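# Unpeg postcards, stack them on mat, box clothespins

## Task

Remove every postcard from the line and leave them lying flat in a stack on the mat, and put every clothespin into the box. This must still be true once the robot lets go, and nothing may fall or be left off the table.

## Robot and tools

Robot: two arms, left_arm and right_arm, each with a two-finger gripper and a wrist camera. left_arm's base sits near (-0.033, +0.272, 0) m and right_arm's near (+0.027, -0.361, 0) m. Both face +x with almost no yaw. A camera stand is fixed behind them. Cameras: cam_high, cam_low, cam_left_wrist, cam_right_wrist, all 896x504.

Scene frame: origin at table height, halfway between the nominal bases. +x points out over the table, +z up, and left_arm is on the +y side. Image left and right do not match arm names. Results give each end_effector_position in metres and end_effector_quat_wxyz in this frame. The position is the point between the finger pads, about 1 cm behind the tips. Printed numbers can be a few cm off, more when the arm reaches far. The gripper's fingers point along its own +z and close along its own y.

Offsets: every motion number is an offset from that arm's current Hand target. It is measured along the Hand target's own axes, not the scene axes. A row holds 14 numbers in [-1, 1]: dx, dy, dz, rx, ry, rz, opening for left_arm, then the same seven for right_arm. Both arms are always included. 1.0 equals 0.6 m of travel or 180 degrees of turn. rx, ry, rz form one rotation vector. Opening is absolute, not an offset: +1 is fully open (0.093 m) and -1 is closed. Sending 0 for an arm's six pose numbers re-commands its present Hand target. A 0 in the opening slot is a real command (half open), so resend the current opening to keep a grip unchanged.

execute_actions(actions, cameras): actions is a list of actions. Each action is up to 15 rows, one per 1/30 s step. If there are fewer rows, the last row is held for the rest. Every row counts from the Hand target at the start of that action. Repeating the same offset in a later action moves the arm further. Each action lasts 0.5 s. An empty list returns state plus all images. cameras takes names, ["all"] or [].

move(target, speed, blend, opening_speed, grip_force, blocking, cameras): this drives each gripper in a straight line. target is one 14-number row, or a list of up to 15 rows. Every row is an offset from the same starting Hand targets, not from the row before. speed is in m/s, from 0.002 to 2.9 (default 0.25); rotation is capped at twice that in rad/s. Give one speed, or one per target. blend, in m, rounds the corners between listed targets; 0 means stop at each one. opening_speed is per second on the -1..+1 scale, at least 0.2. grip_force is the force per pad in N, from 10 to 50. It stays in effect until changed, and low values close slowly. blocking=false returns after about 0.5 s while the move continues. Moves last at least 0.5 s and at most 10 s. They do not avoid obstacles or the other arm. Faster moves lag, stray and hit harder. The result adds a move: line. done means within 10 mm and 2 degrees. Other words are off_target, moving, held and fault. limits=paced means the pose was clipped; limits=held means steps were withheld. Do not route a path close past an arm's own base; go around it.

wait(seconds 0-10, cameras) lets time pass with commands held. stop(cameras) brakes a running move. zoom_image(camera, region=[x0,y0,x1,y1]) magnifies part of the newest image, at most 504x504 px. read_manual(section) gives licence text only. finished_scene(scene) ends the current scene and cannot be undone. Call it only when the goal holds without the robot.

Results: Hand target is your last commanded pose after clipping, and it is the base for the next offsets. The gripper often stops short of it. Sending another command, even all zeros, asks for it again. If it is still short, send the remaining distance. Orientation commands are clipped to within 40 degrees of the measured orientation at each step. Friction and gravity can leave the hand low, short or tilted. Check the pose after each move and correct any tilt. Tiny moves may fail or go sideways. Tool commands shows the current commands. Joint velocities may be left out when all are at rest. Joint torques are noisy and offset. Joints 1-3 wrap at ±28 N m.

Gripping: grip_measured is on the opening scale. The pads meet at about -0.94. For an object w mm wide, contact comes at about -0.94 + 0.0208*w. To hold a rigid part firmly, send about 0.24 below that value and keep sending it. To release, send well above it. A reading can be up to 0.02 too open. For thin items such as postcards, a closed reading alone does not prove a hold, so check with the cameras. A sudden command far below the contact value spikes the force briefly. Soft parts crush further with lower numbers.

Avoid: dropping or releasing moving parts, slamming into things, hard pushes on fixed or heavy objects, and letting anything fall far or off the table. Grippers, housings and wrist cameras can collide with each other without being blocked, and even a moderate contact between the arms can fail the task. Also avoid strain on the camera cables. When an arm is blocked it keeps pressing, so command its target back past the gripper to relieve it. Loose items may be nudged by outside pushes. Motors heat up when holding loads, staying stretched out or straining toward unreachable poses. MOTOR HOT warns at 75 °C. At 90 °C that arm folds and stops working, and at 100 °C it goes limp.

Each tool is called as name(argument=value, ...) on one line, values as JSON.

## Session

execute_actions(actions=[])

Scene clock: 0.00 s.
left_arm: end_effector_position=(+0.3511, +0.2557, +0.1200) grip_measured=+1.000 end_effector_quat_wxyz=(+0.642, +0.041, +0.765, -0.018) | right_arm: end_effector_position=(+0.3902, -0.3887, +0.1062) grip_measured=+1.000 end_effector_quat_wxyz=(+0.640, +0.113, +0.757, -0.057)
Joint positions: left_arm=[-0.045 1.55 0.289 1.085 0.067 0.037 0.093] | right_arm=[0.023 1.582 0.206 1.195 0.289 0.112 0.093]
Joint velocities: within noise
Joint torques (N m): no reading
Motor temperatures (°C): left_arm=[35 42 40 42 32 32 32] | right_arm=[33 42 38 42 31 30 31]
Heat: left arm: 42 °C; right arm: 42 °C.
Hand target: left_arm +0.3525, +0.2558, +0.1231; +0.645, +0.041, +0.763, -0.018 | right_arm +0.3919, -0.3885, +0.1103; +0.645, +0.114, +0.753, -0.055
Tool commands: left_gripper/opening=+1.0 right_gripper/opening=+1.0

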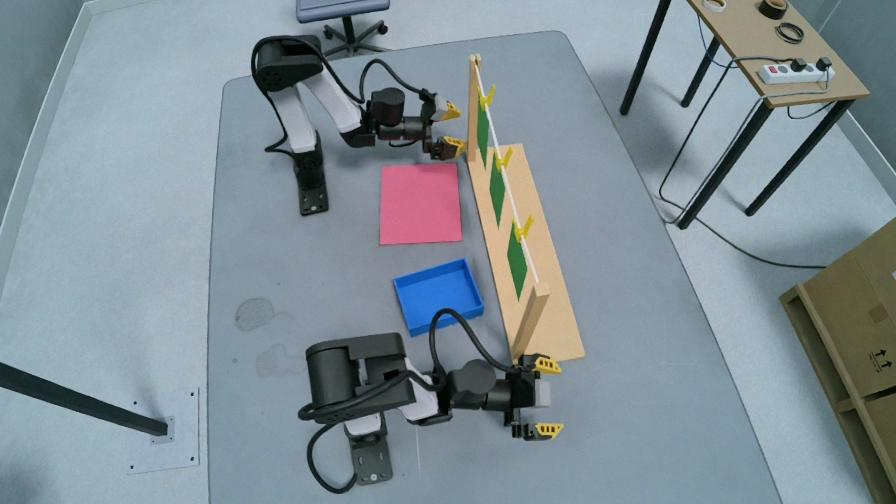

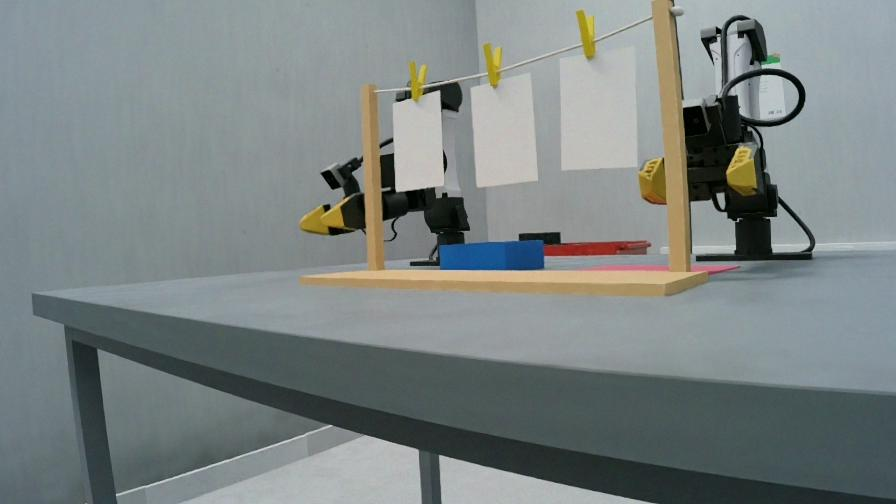

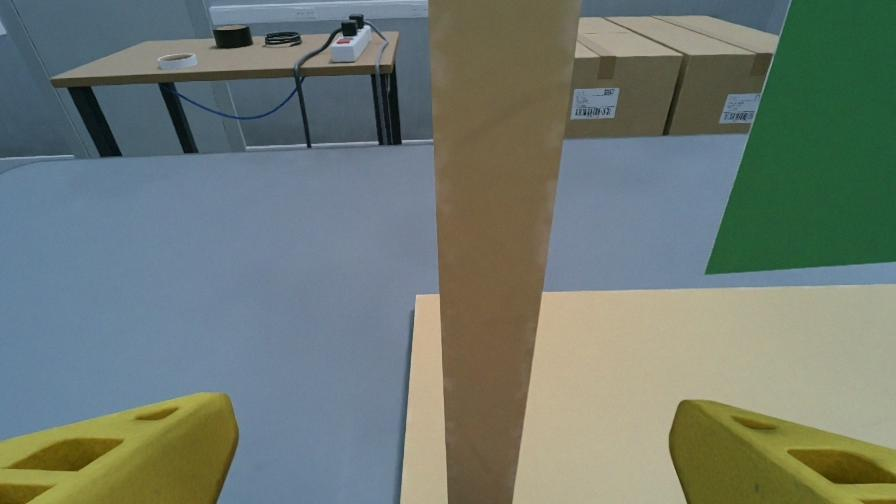

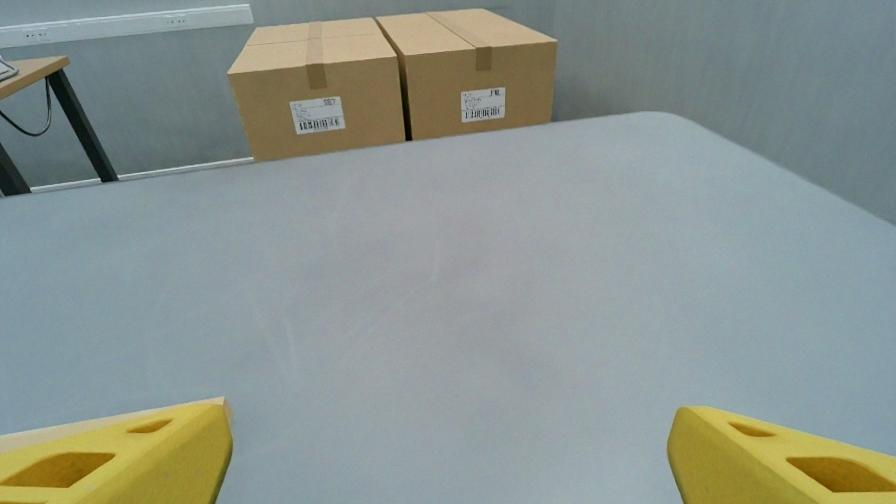

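zoom_image(camera="cam_high", region=[360, 30, 612, 172])

zoom_image(camera="cam_high", region=[360, 130, 612, 372])

zoom_image(camera="cam_low", region=[300, 0, 720, 300])

Scaled by 2.000.

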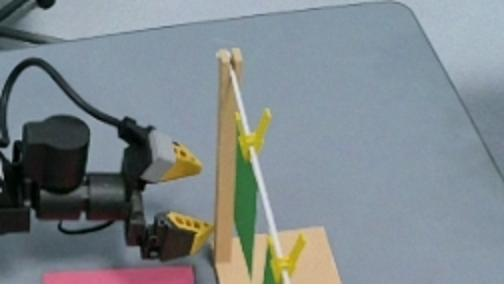

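Scaled by 2.000.

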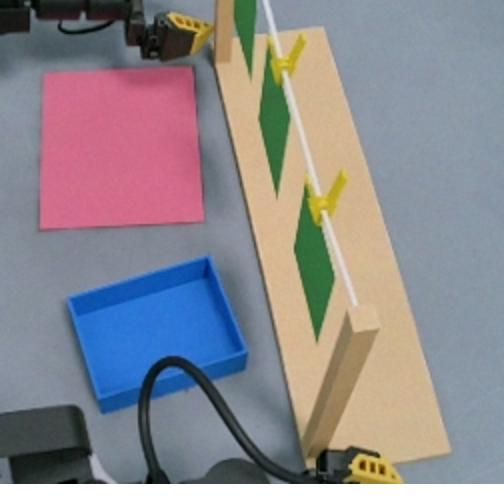

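Scaled by 1.200.

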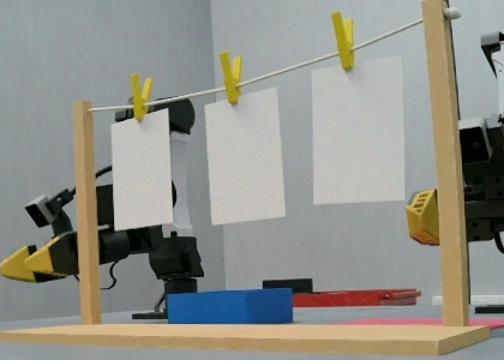

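move(target=[-0.241,-0.164,-0.166,0,0,0,1,-0.218,0.273,-0.312,-0.083,0,0,1], cameras=["all"])

Scene clock: 38.40 s.
left_arm: end_effector_position=(+0.2689, +0.1608, +0.2687) grip_measured=+1.000 end_effector_quat_wxyz=(+0.638, +0.053, +0.768, -0.011) | right_arm: end_effector_position=(+0.2703, -0.2014, +0.2672) grip_measured=+1.000 end_effector_quat_wxyz=(+0.649, +0.012, +0.760, +0.030)
Joint positions: left_arm=[-0.647 0.839 0.621 0.004 -0.52 -0.056 0.093] | right_arm=[1.076 0.872 0.637 -0.088 1.057 0.347 0.093]
Joint torques (N m): left_arm=[-0.32 -0.98 11.21 2.33 -0.06 -0.23] | right_arm=[0.28 -0.77 8.61 2.34 0.28 0.21]
Motor temperatures (°C): left_arm=[34 44 43 51 31 32 32] | right_arm=[33 42 39 46 31 29 30]
Heat: left arm: 51 °C; right arm: 46 °C.
Hand target: left_arm +0.2701, +0.1600, +0.2798; +0.645, +0.041, +0.763, -0.017 | right_arm +0.2706, -0.1999, +0.2799; +0.655, +0.029, +0.754, +0.043
Off the commanded pose: left_arm 0.011 m, 2 deg | right_arm 0.013 m, 3 deg.
move: off_target (left_arm, right_arm)

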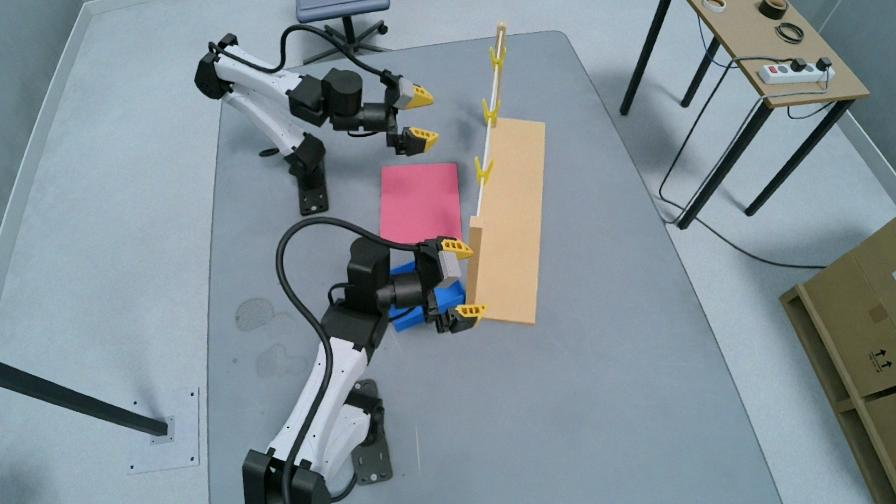

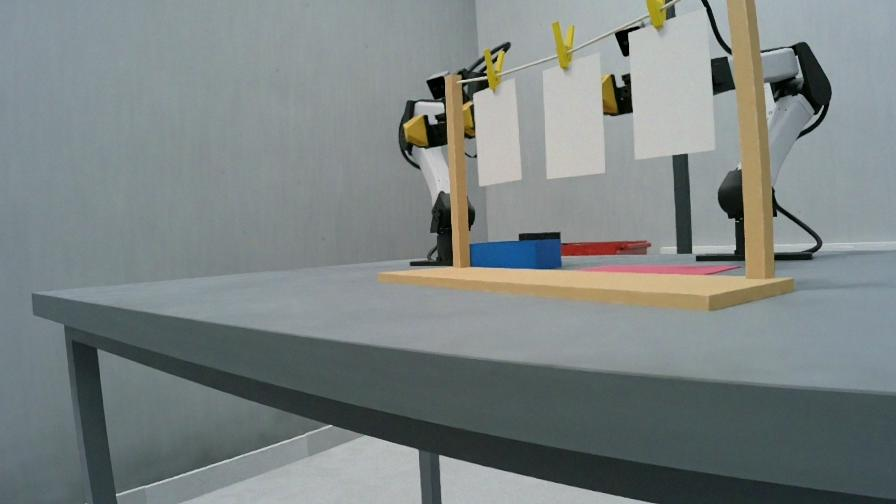

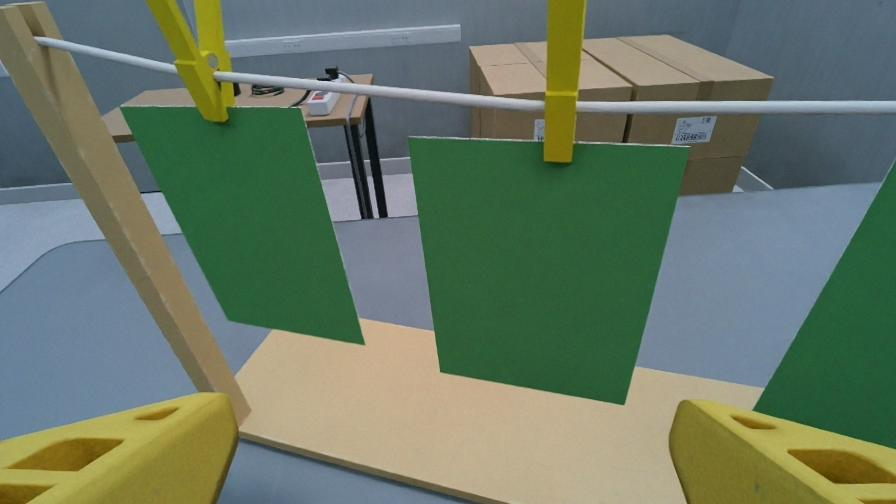

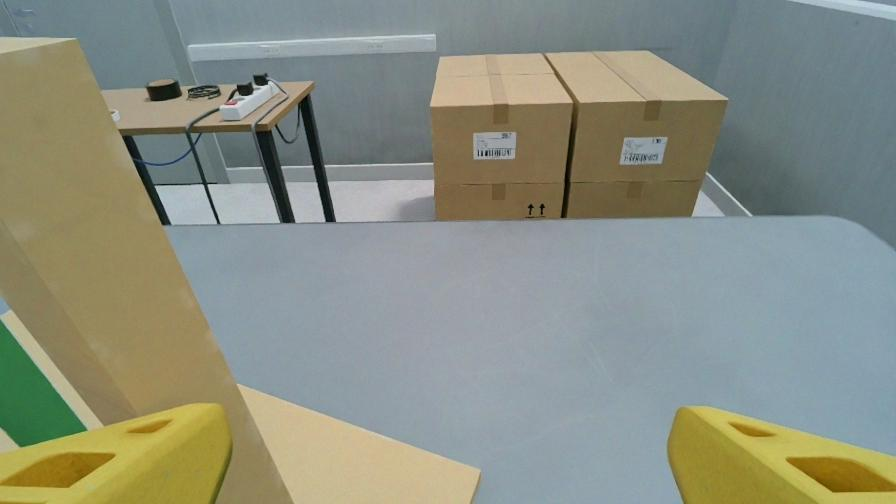

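move(target=[[0,0,0,0,0,0,1,0,-0.05,-0.15,0,0,0,1],[0,0,0,0,0,0,1,-0.1,-0.1,-0.2,-0.194,0,0,1]], cameras=["all"], blend=[0.03,0])

Scene clock: 75.03 s.
left_arm: end_effector_position=(+0.2689, +0.1609, +0.2686) grip_measured=+1.000 end_effector_quat_wxyz=(+0.638, +0.052, +0.768, -0.011) | right_arm: end_effector_position=(+0.1634, -0.2700, +0.3502) grip_measured=+1.000 end_effector_quat_wxyz=(+0.631, -0.175, +0.708, +0.266)
Joint positions: left_arm=[-0.647 0.839 0.621 0.004 -0.521 -0.057 0.093] | right_arm=[1.679 0.22 0.89 -0.8 1.069 0.271 0.093]
Joint torques (N m): left_arm=[0.05 -0.68 11.29 2.33 -0.1 -0.23] | right_arm=[-0.91 3.08 3.29 2.49 -0.15 -0.03]
Motor temperatures (°C): left_arm=[34 41 53 51 31 31 32] | right_arm=[33 41 42 46 31 29 30]
Heat: left arm: 53 °C; right arm: 46 °C.
Hand target: left_arm +0.2702, +0.1601, +0.2798; +0.645, +0.040, +0.763, -0.017 | right_arm +0.1611, -0.2689, +0.3494; +0.633, -0.168, +0.706, +0.267
Off the commanded pose: left_arm 0.011 m, 2 deg | right_arm 0.003 m, 1 deg.
move: off_target (left_arm)

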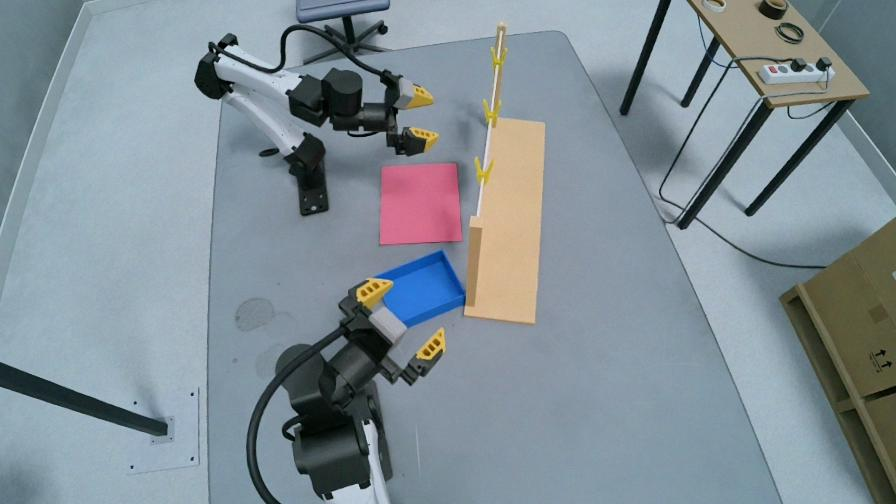

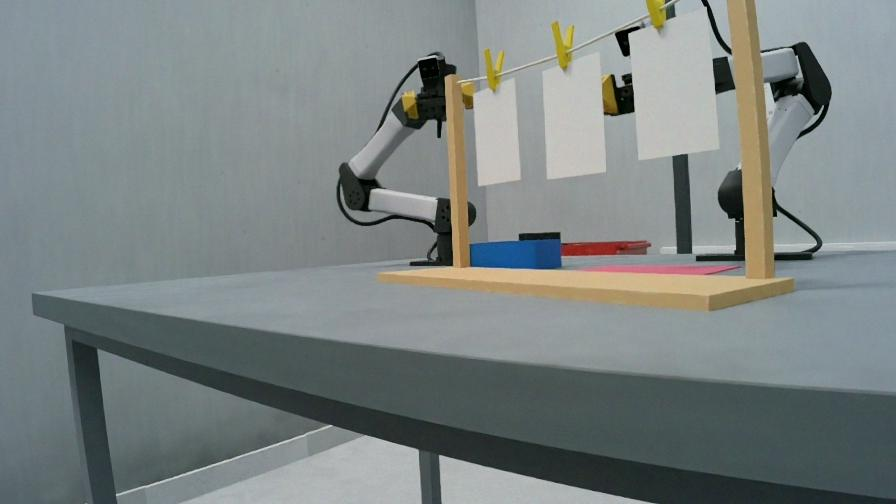

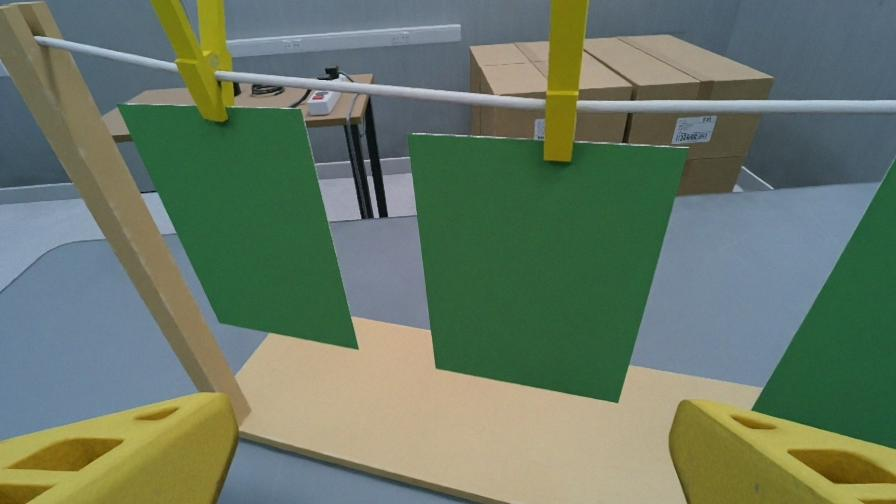

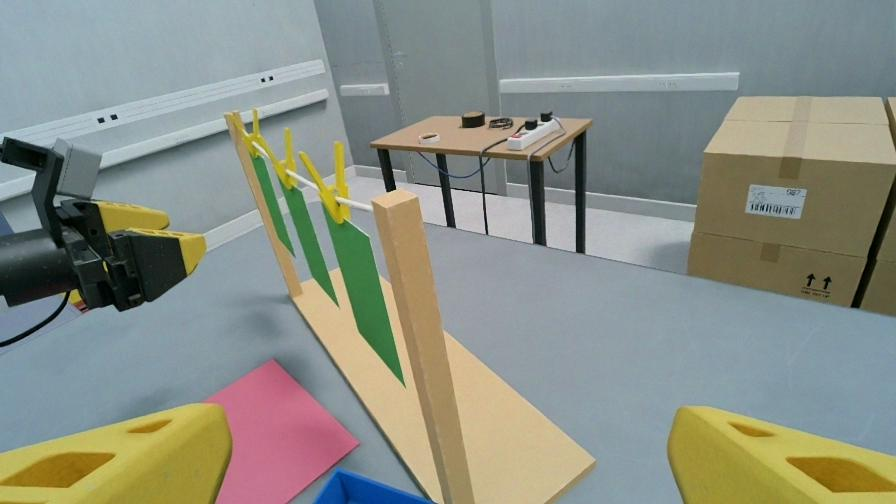

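zoom_image(camera="cam_right_wrist", region=[200, 90, 480, 300])

zoom_image(camera="cam_left_wrist", region=[100, 0, 300, 150])

zoom_image(camera="cam_low", region=[440, 0, 760, 200])

Scaled by 1.800.

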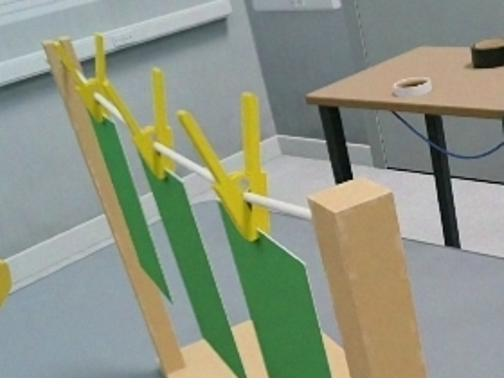

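Scaled by 2.520.

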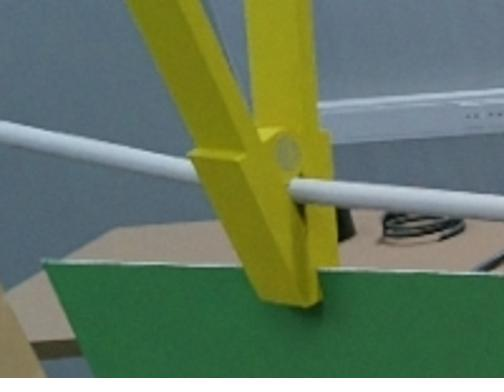

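Scaled by 1.575.

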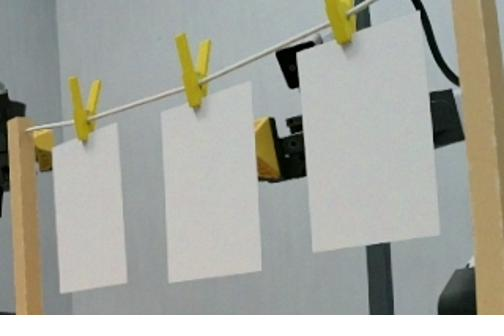

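move(target=[0,0,0,0,0,0,1,-0.048,0.142,0.332,-0.1355,0.1304,-0.1903,1], cameras=["cam_right_wrist","cam_high"])

Scene clock: 125.70 s.
left_arm: end_effector_position=(+0.2689, +0.1609, +0.2685) grip_measured=+1.000 end_effector_quat_wxyz=(+0.638, +0.052, +0.768, -0.011) | right_arm: end_effector_position=(+0.2803, -0.0896, +0.3703) grip_measured=+1.000 end_effector_quat_wxyz=(+0.473, -0.537, +0.679, +0.164)
Joint positions: left_arm=[-0.647 0.839 0.621 0.003 -0.521 -0.057 0.093] | right_arm=[0.671 1.289 1.569 -0.821 -0.258 -0.486 0.093]
Joint torques (N m): left_arm=[0.1 -0.66 11.12 2.27 -0.05 -0.25] | right_arm=[0.28 -3.25 7.86 2.55 -0.45 -0.08]
Motor temperatures (°C): left_arm=[34 40 59 51 31 31 31] | right_arm=[33 41 39 45 31 29 30]
Heat: left arm: 59 °C; right arm: 45 °C.
Hand target: left_arm +0.2701, +0.1601, +0.2798; +0.645, +0.040, +0.763, -0.017 | right_arm +0.2763, -0.0858, +0.3809; +0.481, -0.543, +0.667, +0.173
Off the commanded pose: left_arm 0.011 m, 2 deg | right_arm 0.012 m, 2 deg.
move: off_target (left_arm, right_arm)
Images, in order (width x height): cam_high 896x504, cam_right_wrist 896x504.

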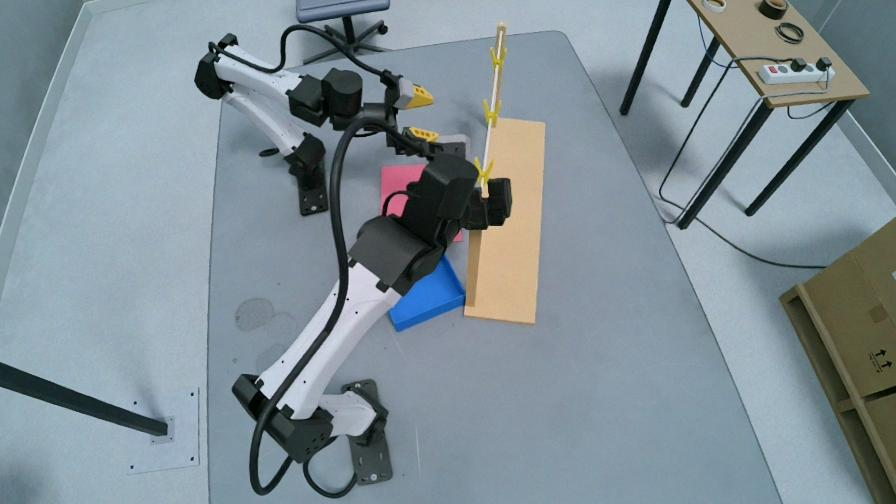

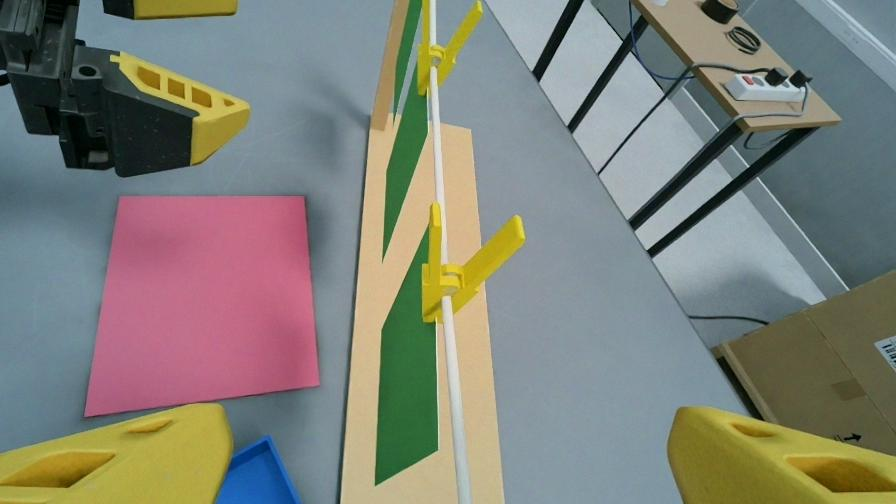

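zoom_image(camera="cam_right_wrist", region=[330, 160, 582, 500])

Scaled by 1.482.

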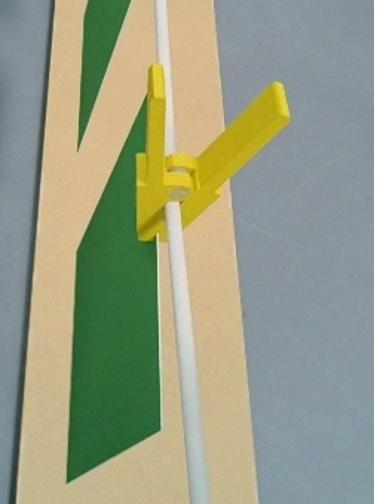

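move(target=[0,0,0,0,0,0,1,-0.0147,-0.0273,0.0608,-0.0472,0,0.0818,1], cameras=["cam_right_wrist","cam_high"])

Scene clock: 172.57 s.
left_arm: end_effector_position=(+0.2689, +0.1609, +0.2685) grip_measured=+1.000 end_effector_quat_wxyz=(+0.638, +0.052, +0.768, -0.011) | right_arm: end_effector_position=(+0.3072, -0.0599, +0.3652) grip_measured=+1.000 end_effector_quat_wxyz=(+0.407, -0.488, +0.723, +0.273)
Joint positions: left_arm=[-0.647 0.839 0.621 0.003 -0.521 -0.057 0.093] | right_arm=[0.606 1.49 1.742 -0.871 -0.459 -0.308 0.093]
Joint torques (N m): left_arm=[-0.05 -0.92 11.26 2.24 -0.07 -0.24] | right_arm=[-0.85 -4.77 7.84 2.42 -0.53 0.07]
Motor temperatures (°C): left_arm=[33 39 62 52 30 31 31] | right_arm=[33 41 42 45 31 29 30]
Heat: left arm: 62 °C; right arm: 45 °C.
Hand target: left_arm +0.2701, +0.1601, +0.2798; +0.645, +0.040, +0.763, -0.017 | right_arm +0.3070, -0.0591, +0.3754; +0.413, -0.487, +0.716, +0.282
Off the commanded pose: left_arm 0.011 m, 2 deg | right_arm 0.010 m, 1 deg.
move: off_target (left_arm)
Images, in order (width x height): cam_high 896x504, cam_right_wrist 896x504.

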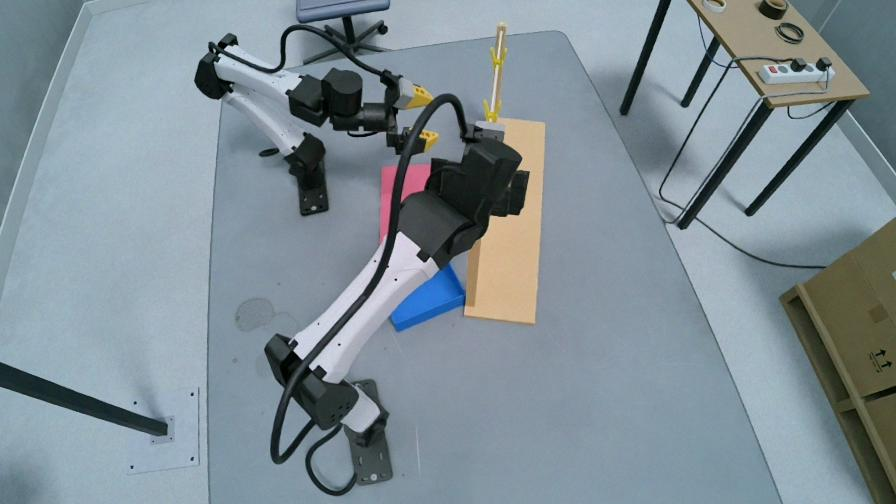

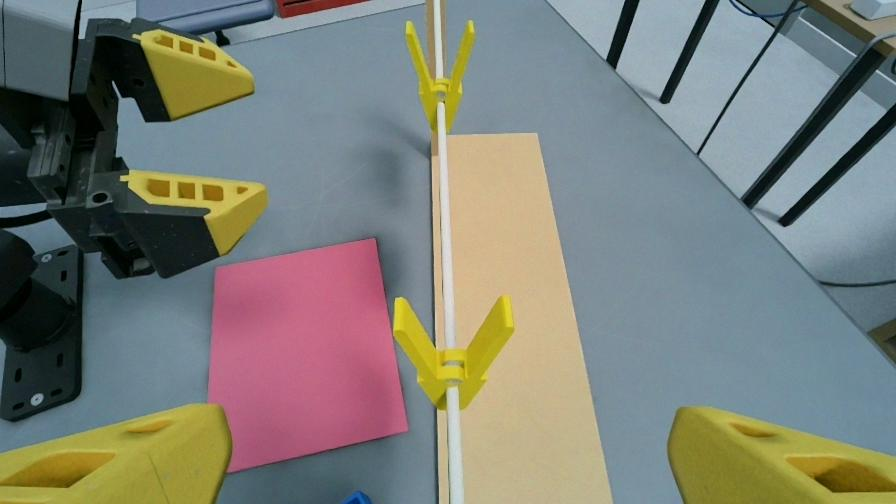

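move(target=[0,0,0,0,0,0,1,0.0023,-0.0018,0.0733,0,0,0,1], cameras=["cam_right_wrist"], speed=0.1)

Scene clock: 210.10 s.
left_arm: end_effector_position=(+0.2689, +0.1609, +0.2685) grip_measured=+1.000 end_effector_quat_wxyz=(+0.638, +0.052, +0.768, -0.011) | right_arm: end_effector_position=(+0.3196, -0.0274, +0.3523) grip_measured=+1.000 end_effector_quat_wxyz=(+0.408, -0.489, +0.717, +0.283)
Joint positions: left_arm=[-0.647 0.839 0.621 0.003 -0.521 -0.057 0.093] | right_arm=[0.656 1.568 1.742 -0.768 -0.438 -0.271 0.093]
Joint torques (N m): left_arm=[0.01 -0.98 11.18 2.3 -0.05 -0.32] | right_arm=[0.17 -5.7 5.41 2.72 -0.16 0.08]
Motor temperatures (°C): left_arm=[33 38 64 53 30 30 31] | right_arm=[33 42 42 46 31 29 30]
Heat: left arm: 64 °C; right arm: 46 °C.
Hand target: left_arm +0.2702, +0.1601, +0.2798; +0.645, +0.040, +0.763, -0.017 | right_arm +0.3216, -0.0248, +0.3522; +0.413, -0.487, +0.716, +0.282
Off the commanded pose: left_arm 0.011 m, 2 deg | right_arm 0.003 m, 1 deg.
move: off_target (left_arm)
Images, in order (width x height): cam_right_wrist 896x504.

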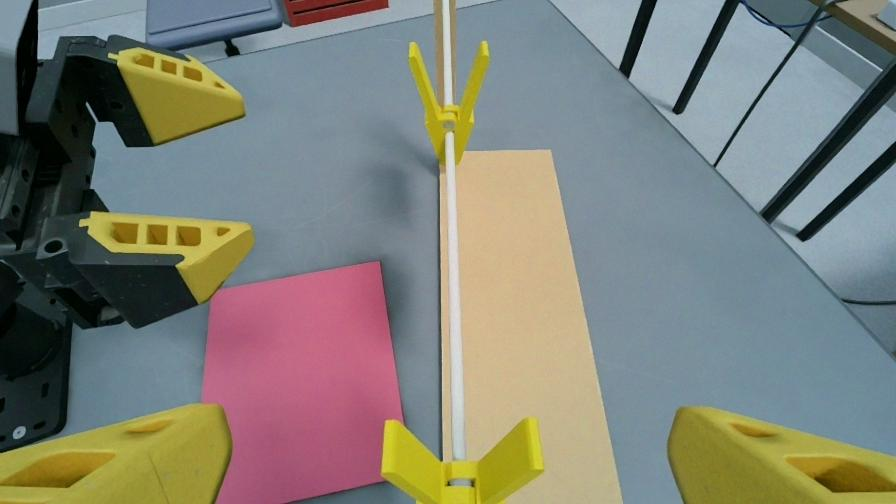

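move(target=[0,0,0,0,0,0,1,0.004,0.003,0,0,0,0,-0.15], cameras=["cam_right_wrist"], speed=0.1, opening_speed=1.0)

Scene clock: 223.57 s.
left_arm: end_effector_position=(+0.2689, +0.1609, +0.2685) grip_measured=+1.000 end_effector_quat_wxyz=(+0.638, +0.052, +0.768, -0.011) | right_arm: end_effector_position=(+0.3207, -0.0271, +0.3484) grip_measured=-0.149 end_effector_quat_wxyz=(+0.407, -0.488, +0.719, +0.282)
Joint positions: left_arm=[-0.647 0.839 0.621 0.003 -0.521 -0.057 0.093] | right_arm=[0.656 1.568 1.729 -0.758 -0.436 -0.269 0.038]
Joint torques (N m): left_arm=[-0.28 -0.59 11.33 2.33 -0.08 -0.2] | right_arm=[0.5 -6.56 4.94 2.71 -0.17 0.06]
Motor temperatures (°C): left_arm=[33 38 64 53 30 30 31] | right_arm=[33 43 41 47 31 29 30]
Heat: left arm: 64 °C; right arm: 47 °C.
Hand target: left_arm +0.2702, +0.1601, +0.2798; +0.645, +0.040, +0.763, -0.017 | right_arm +0.3195, -0.0252, +0.3502; +0.413, -0.487, +0.716, +0.282
Off the commanded pose: left_arm 0.011 m, 2 deg | right_arm 0.003 m, 1 deg.
move: off_target (left_arm)
Images, in order (width x height): cam_right_wrist 896x504.

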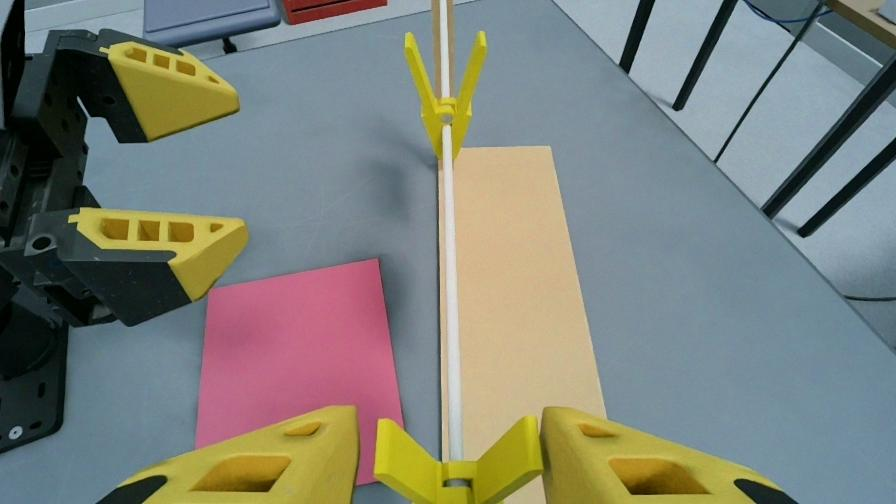

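move(target=[[0,0,0,0,0,0,1,0.0029,-0.024,0.0017,-0.0486,0,0.0842,-0.15],[0,0,0,0,0,0,1,0.0112,-0.0437,0.0065,-0.0972,0,0.1684,-0.15]], cameras=["all"], speed=0.12, blend=[0.01,0])

Scene clock: 253.33 s.
left_arm: end_effector_position=(+0.2689, +0.1609, +0.2685) grip_measured=+1.000 end_effector_quat_wxyz=(+0.638, +0.052, +0.768, -0.011) | right_arm: end_effector_position=(+0.3408, -0.0356, +0.3322) grip_measured=-0.149 end_effector_quat_wxyz=(+0.239, -0.337, +0.776, +0.477)
Joint positions: left_arm=[-0.647 0.839 0.621 0.003 -0.521 -0.057 0.093] | right_arm=[0.483 1.709 1.786 -0.801 -0.862 0.106 0.038]
Joint torques (N m): left_arm=[-0.02 -0.65 11.29 2.37 -0.06 -0.32] | right_arm=[-0.91 -6.48 8.03 2.23 -0.65 0.01]
Motor temperatures (°C): left_arm=[33 37 65 54 30 30 31] | right_arm=[33 44 41 47 31 29 30]
Heat: left arm: 65 °C; right arm: 47 °C.
Hand target: left_arm +0.2702, +0.1601, +0.2798; +0.645, +0.040, +0.763, -0.017 | right_arm +0.3439, -0.0348, +0.3424; +0.247, -0.340, +0.768, +0.484
Off the commanded pose: left_arm 0.011 m, 2 deg | right_arm 0.011 m, 2 deg.
move: off_target (left_arm, right_arm)

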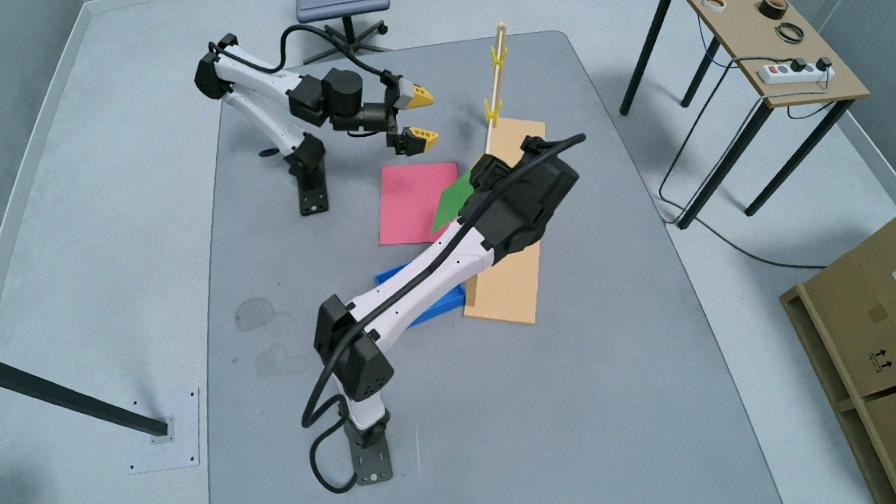

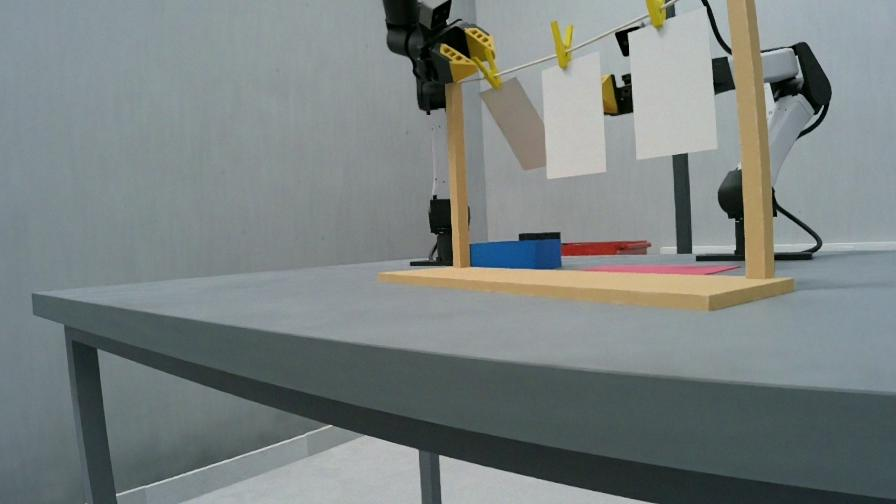

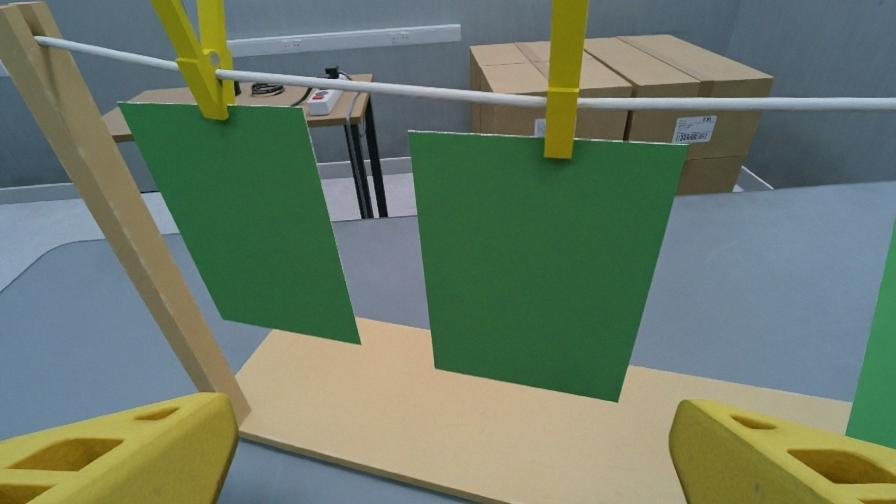

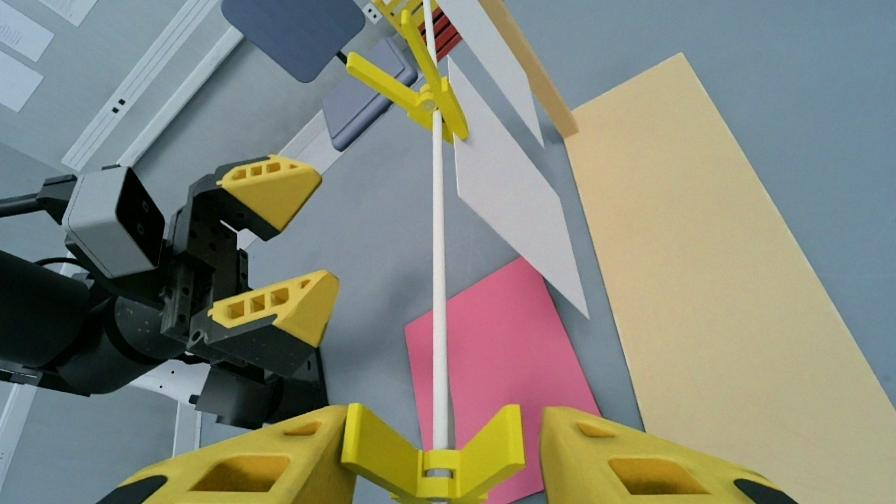

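move(target=[[0,0,0,0,0,0,1,-0.0078,-0.0128,-0.0045,-0.0486,0,0.0842,-0.15],[0,0,0,0,0,0,1,0.0006,-0.0325,0.0003,-0.0972,0,0.1684,-0.15]], cameras=["cam_low","cam_high","cam_right_wrist"], speed=0.12, blend=[0.01,0])

Scene clock: 270.47 s.
left_arm: end_effector_position=(+0.2689, +0.1609, +0.2685) grip_measured=+1.000 end_effector_quat_wxyz=(+0.638, +0.052, +0.768, -0.011) | right_arm: end_effector_position=(+0.3590, -0.0385, +0.3303) grip_measured=-0.149 end_effector_quat_wxyz=(+0.060, -0.160, +0.752, +0.637)
Joint positions: left_arm=[-0.647 0.839 0.621 0.003 -0.521 -0.057 0.093] | right_arm=[0.389 1.765 1.633 -0.418 -1.215 0.746 0.038]
Joint torques (N m): left_arm=[-0.35 -0.69 11.15 2.44 -0.1 -0.19] | right_arm=[-0.9 -8.02 5.08 2.29 -0.64 -0.01]
Motor temperatures (°C): left_arm=[33 37 66 54 30 30 31] | right_arm=[33 44 41 45 31 29 30]
Heat: left arm: 66 °C; right arm: 45 °C.
Hand target: left_arm +0.2702, +0.1601, +0.2798; +0.645, +0.040, +0.763, -0.017 | right_arm +0.3586, -0.0406, +0.3308; +0.059, -0.162, +0.748, +0.641
Off the commanded pose: left_arm 0.011 m, 2 deg | right_arm 0.002 m, 1 deg.
move: off_target (left_arm)
Images, in order (width x height): cam_high 896x504, cam_low 896x504, cam_right_wrist 896x504.

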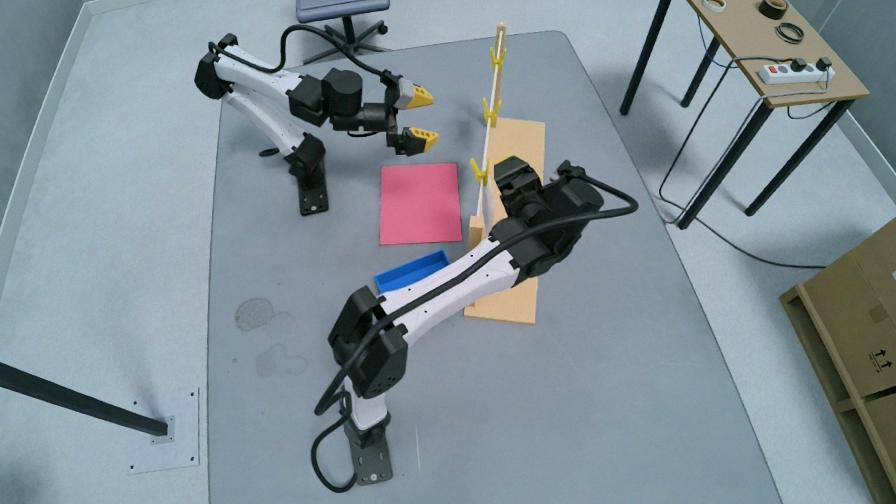

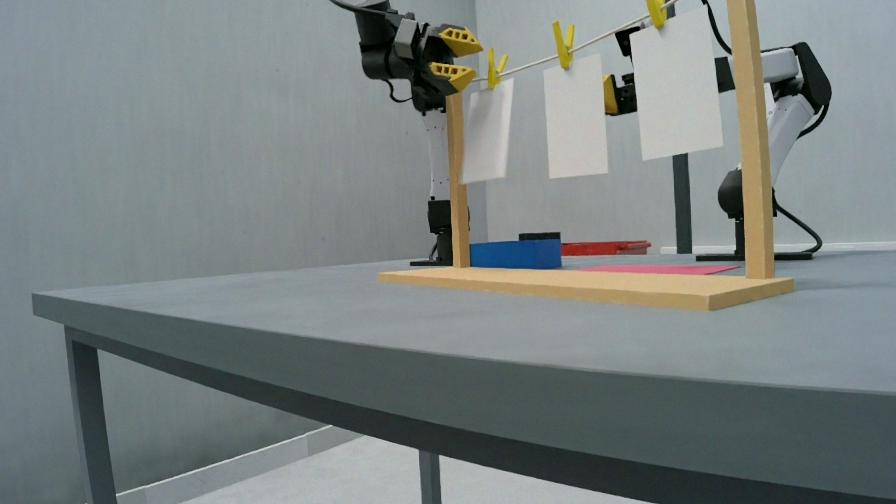

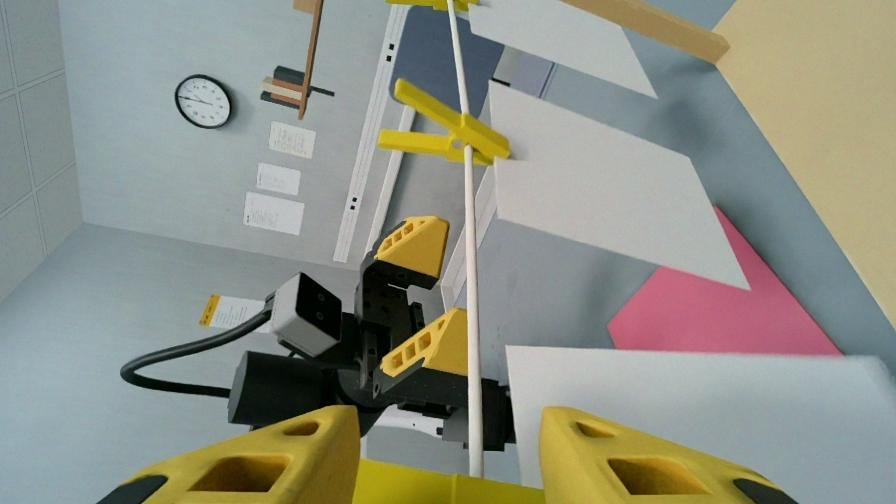

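move(target=[[0,0,0,0,0,0,1,0,0,-0.1,0,0,0,-0.15],[0,0,0,0,0,0,1,0.072,0.0777,-0.0408,0.1944,0,-0.3368,0.2]], cameras=["cam_low","cam_right_wrist"], speed=0.15)

Scene clock: 311.37 s.
left_arm: end_effector_position=(+0.2689, +0.1609, +0.2685) grip_measured=+1.000 end_effector_quat_wxyz=(+0.638, +0.052, +0.768, -0.011) | right_arm: end_effector_position=(+0.3087, -0.0651, +0.3603) grip_measured=+0.199 end_effector_quat_wxyz=(+0.400, -0.483, +0.725, +0.286)
Joint positions: left_arm=[-0.647 0.839 0.621 0.003 -0.521 -0.057 0.093] | right_arm=[0.577 1.483 1.714 -0.863 -0.503 -0.306 0.055]
Joint torques (N m): left_arm=[-0.23 -0.68 11.23 2.38 0 -0.23] | right_arm=[0.23 -6.67 4.71 2.63 -0.21 -0.1]
Motor temperatures (°C): left_arm=[33 36 67 55 29 30 31] | right_arm=[33 46 41 44 31 29 30]
Heat: left arm: 67 °C; right arm: 46 °C.
Hand target: left_arm +0.2702, +0.1601, +0.2798; +0.645, +0.040, +0.763, -0.017 | right_arm +0.3061, -0.0659, +0.3661; +0.413, -0.487, +0.716, +0.282
Off the commanded pose: left_arm 0.011 m, 2 deg | right_arm 0.006 m, 2 deg.
move: off_target (left_arm)
Images, in order (width x height): cam_low 896x504, cam_right_wrist 896x504.

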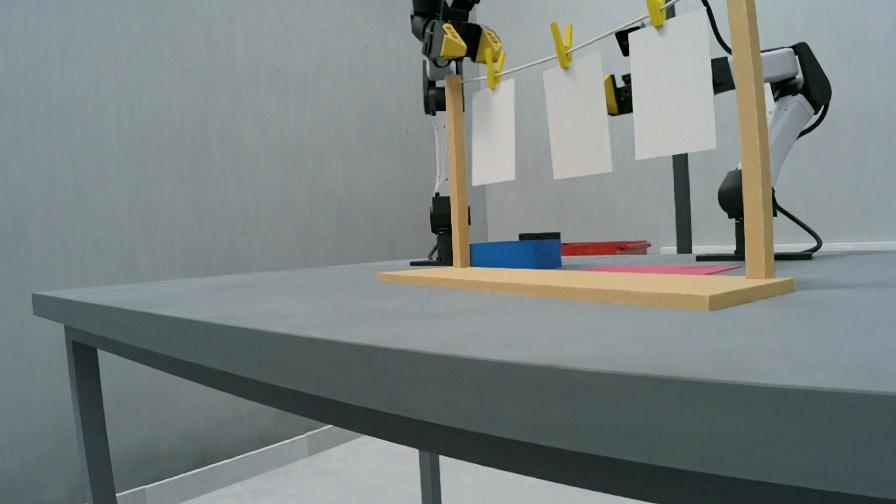

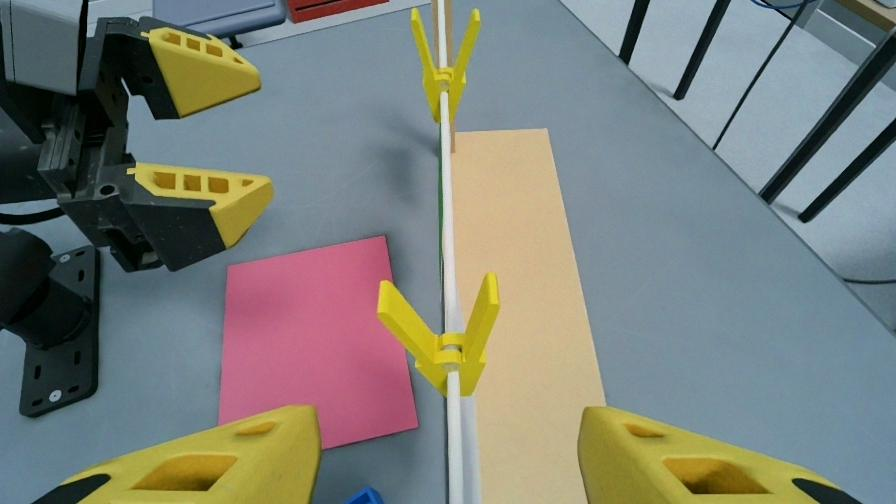

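move(target=[0,0,0,0,0,0,1,-0.0083,0.0037,0.0755,0,0,0,0.2], cameras=["cam_right_wrist"], speed=0.12)

Scene clock: 323.70 s.
left_arm: end_effector_position=(+0.2689, +0.1609, +0.2685) grip_measured=+1.000 end_effector_quat_wxyz=(+0.638, +0.052, +0.768, -0.011) | right_arm: end_effector_position=(+0.3177, -0.0285, +0.3481) grip_measured=+0.199 end_effector_quat_wxyz=(+0.408, -0.489, +0.717, +0.283)
Joint positions: left_arm=[-0.647 0.839 0.621 0.003 -0.521 -0.057 0.093] | right_arm=[0.657 1.553 1.708 -0.749 -0.438 -0.27 0.055]
Joint torques (N m): left_arm=[-0.18 -0.83 11.47 2.32 -0.03 -0.19] | right_arm=[0.18 -5.81 5.22 2.72 -0.18 0.07]
Motor temperatures (°C): left_arm=[33 36 67 55 29 30 31] | right_arm=[33 46 40 45 31 29 30]
Heat: left arm: 67 °C; right arm: 46 °C.
Hand target: left_arm +0.2702, +0.1601, +0.2798; +0.645, +0.040, +0.763, -0.017 | right_arm +0.3192, -0.0263, +0.3478; +0.413, -0.487, +0.716, +0.282
Off the commanded pose: left_arm 0.011 m, 2 deg | right_arm 0.003 m, 1 deg.
move: off_target (left_arm)
Images, in order (width x height): cam_right_wrist 896x504.

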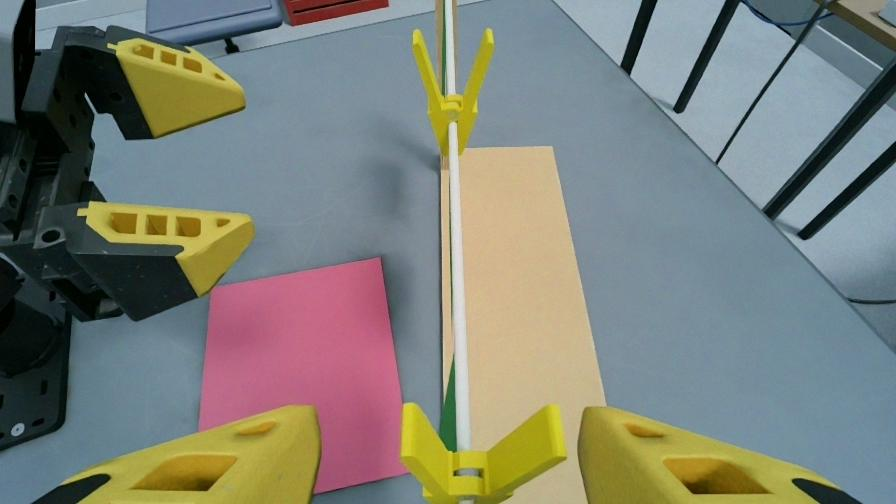

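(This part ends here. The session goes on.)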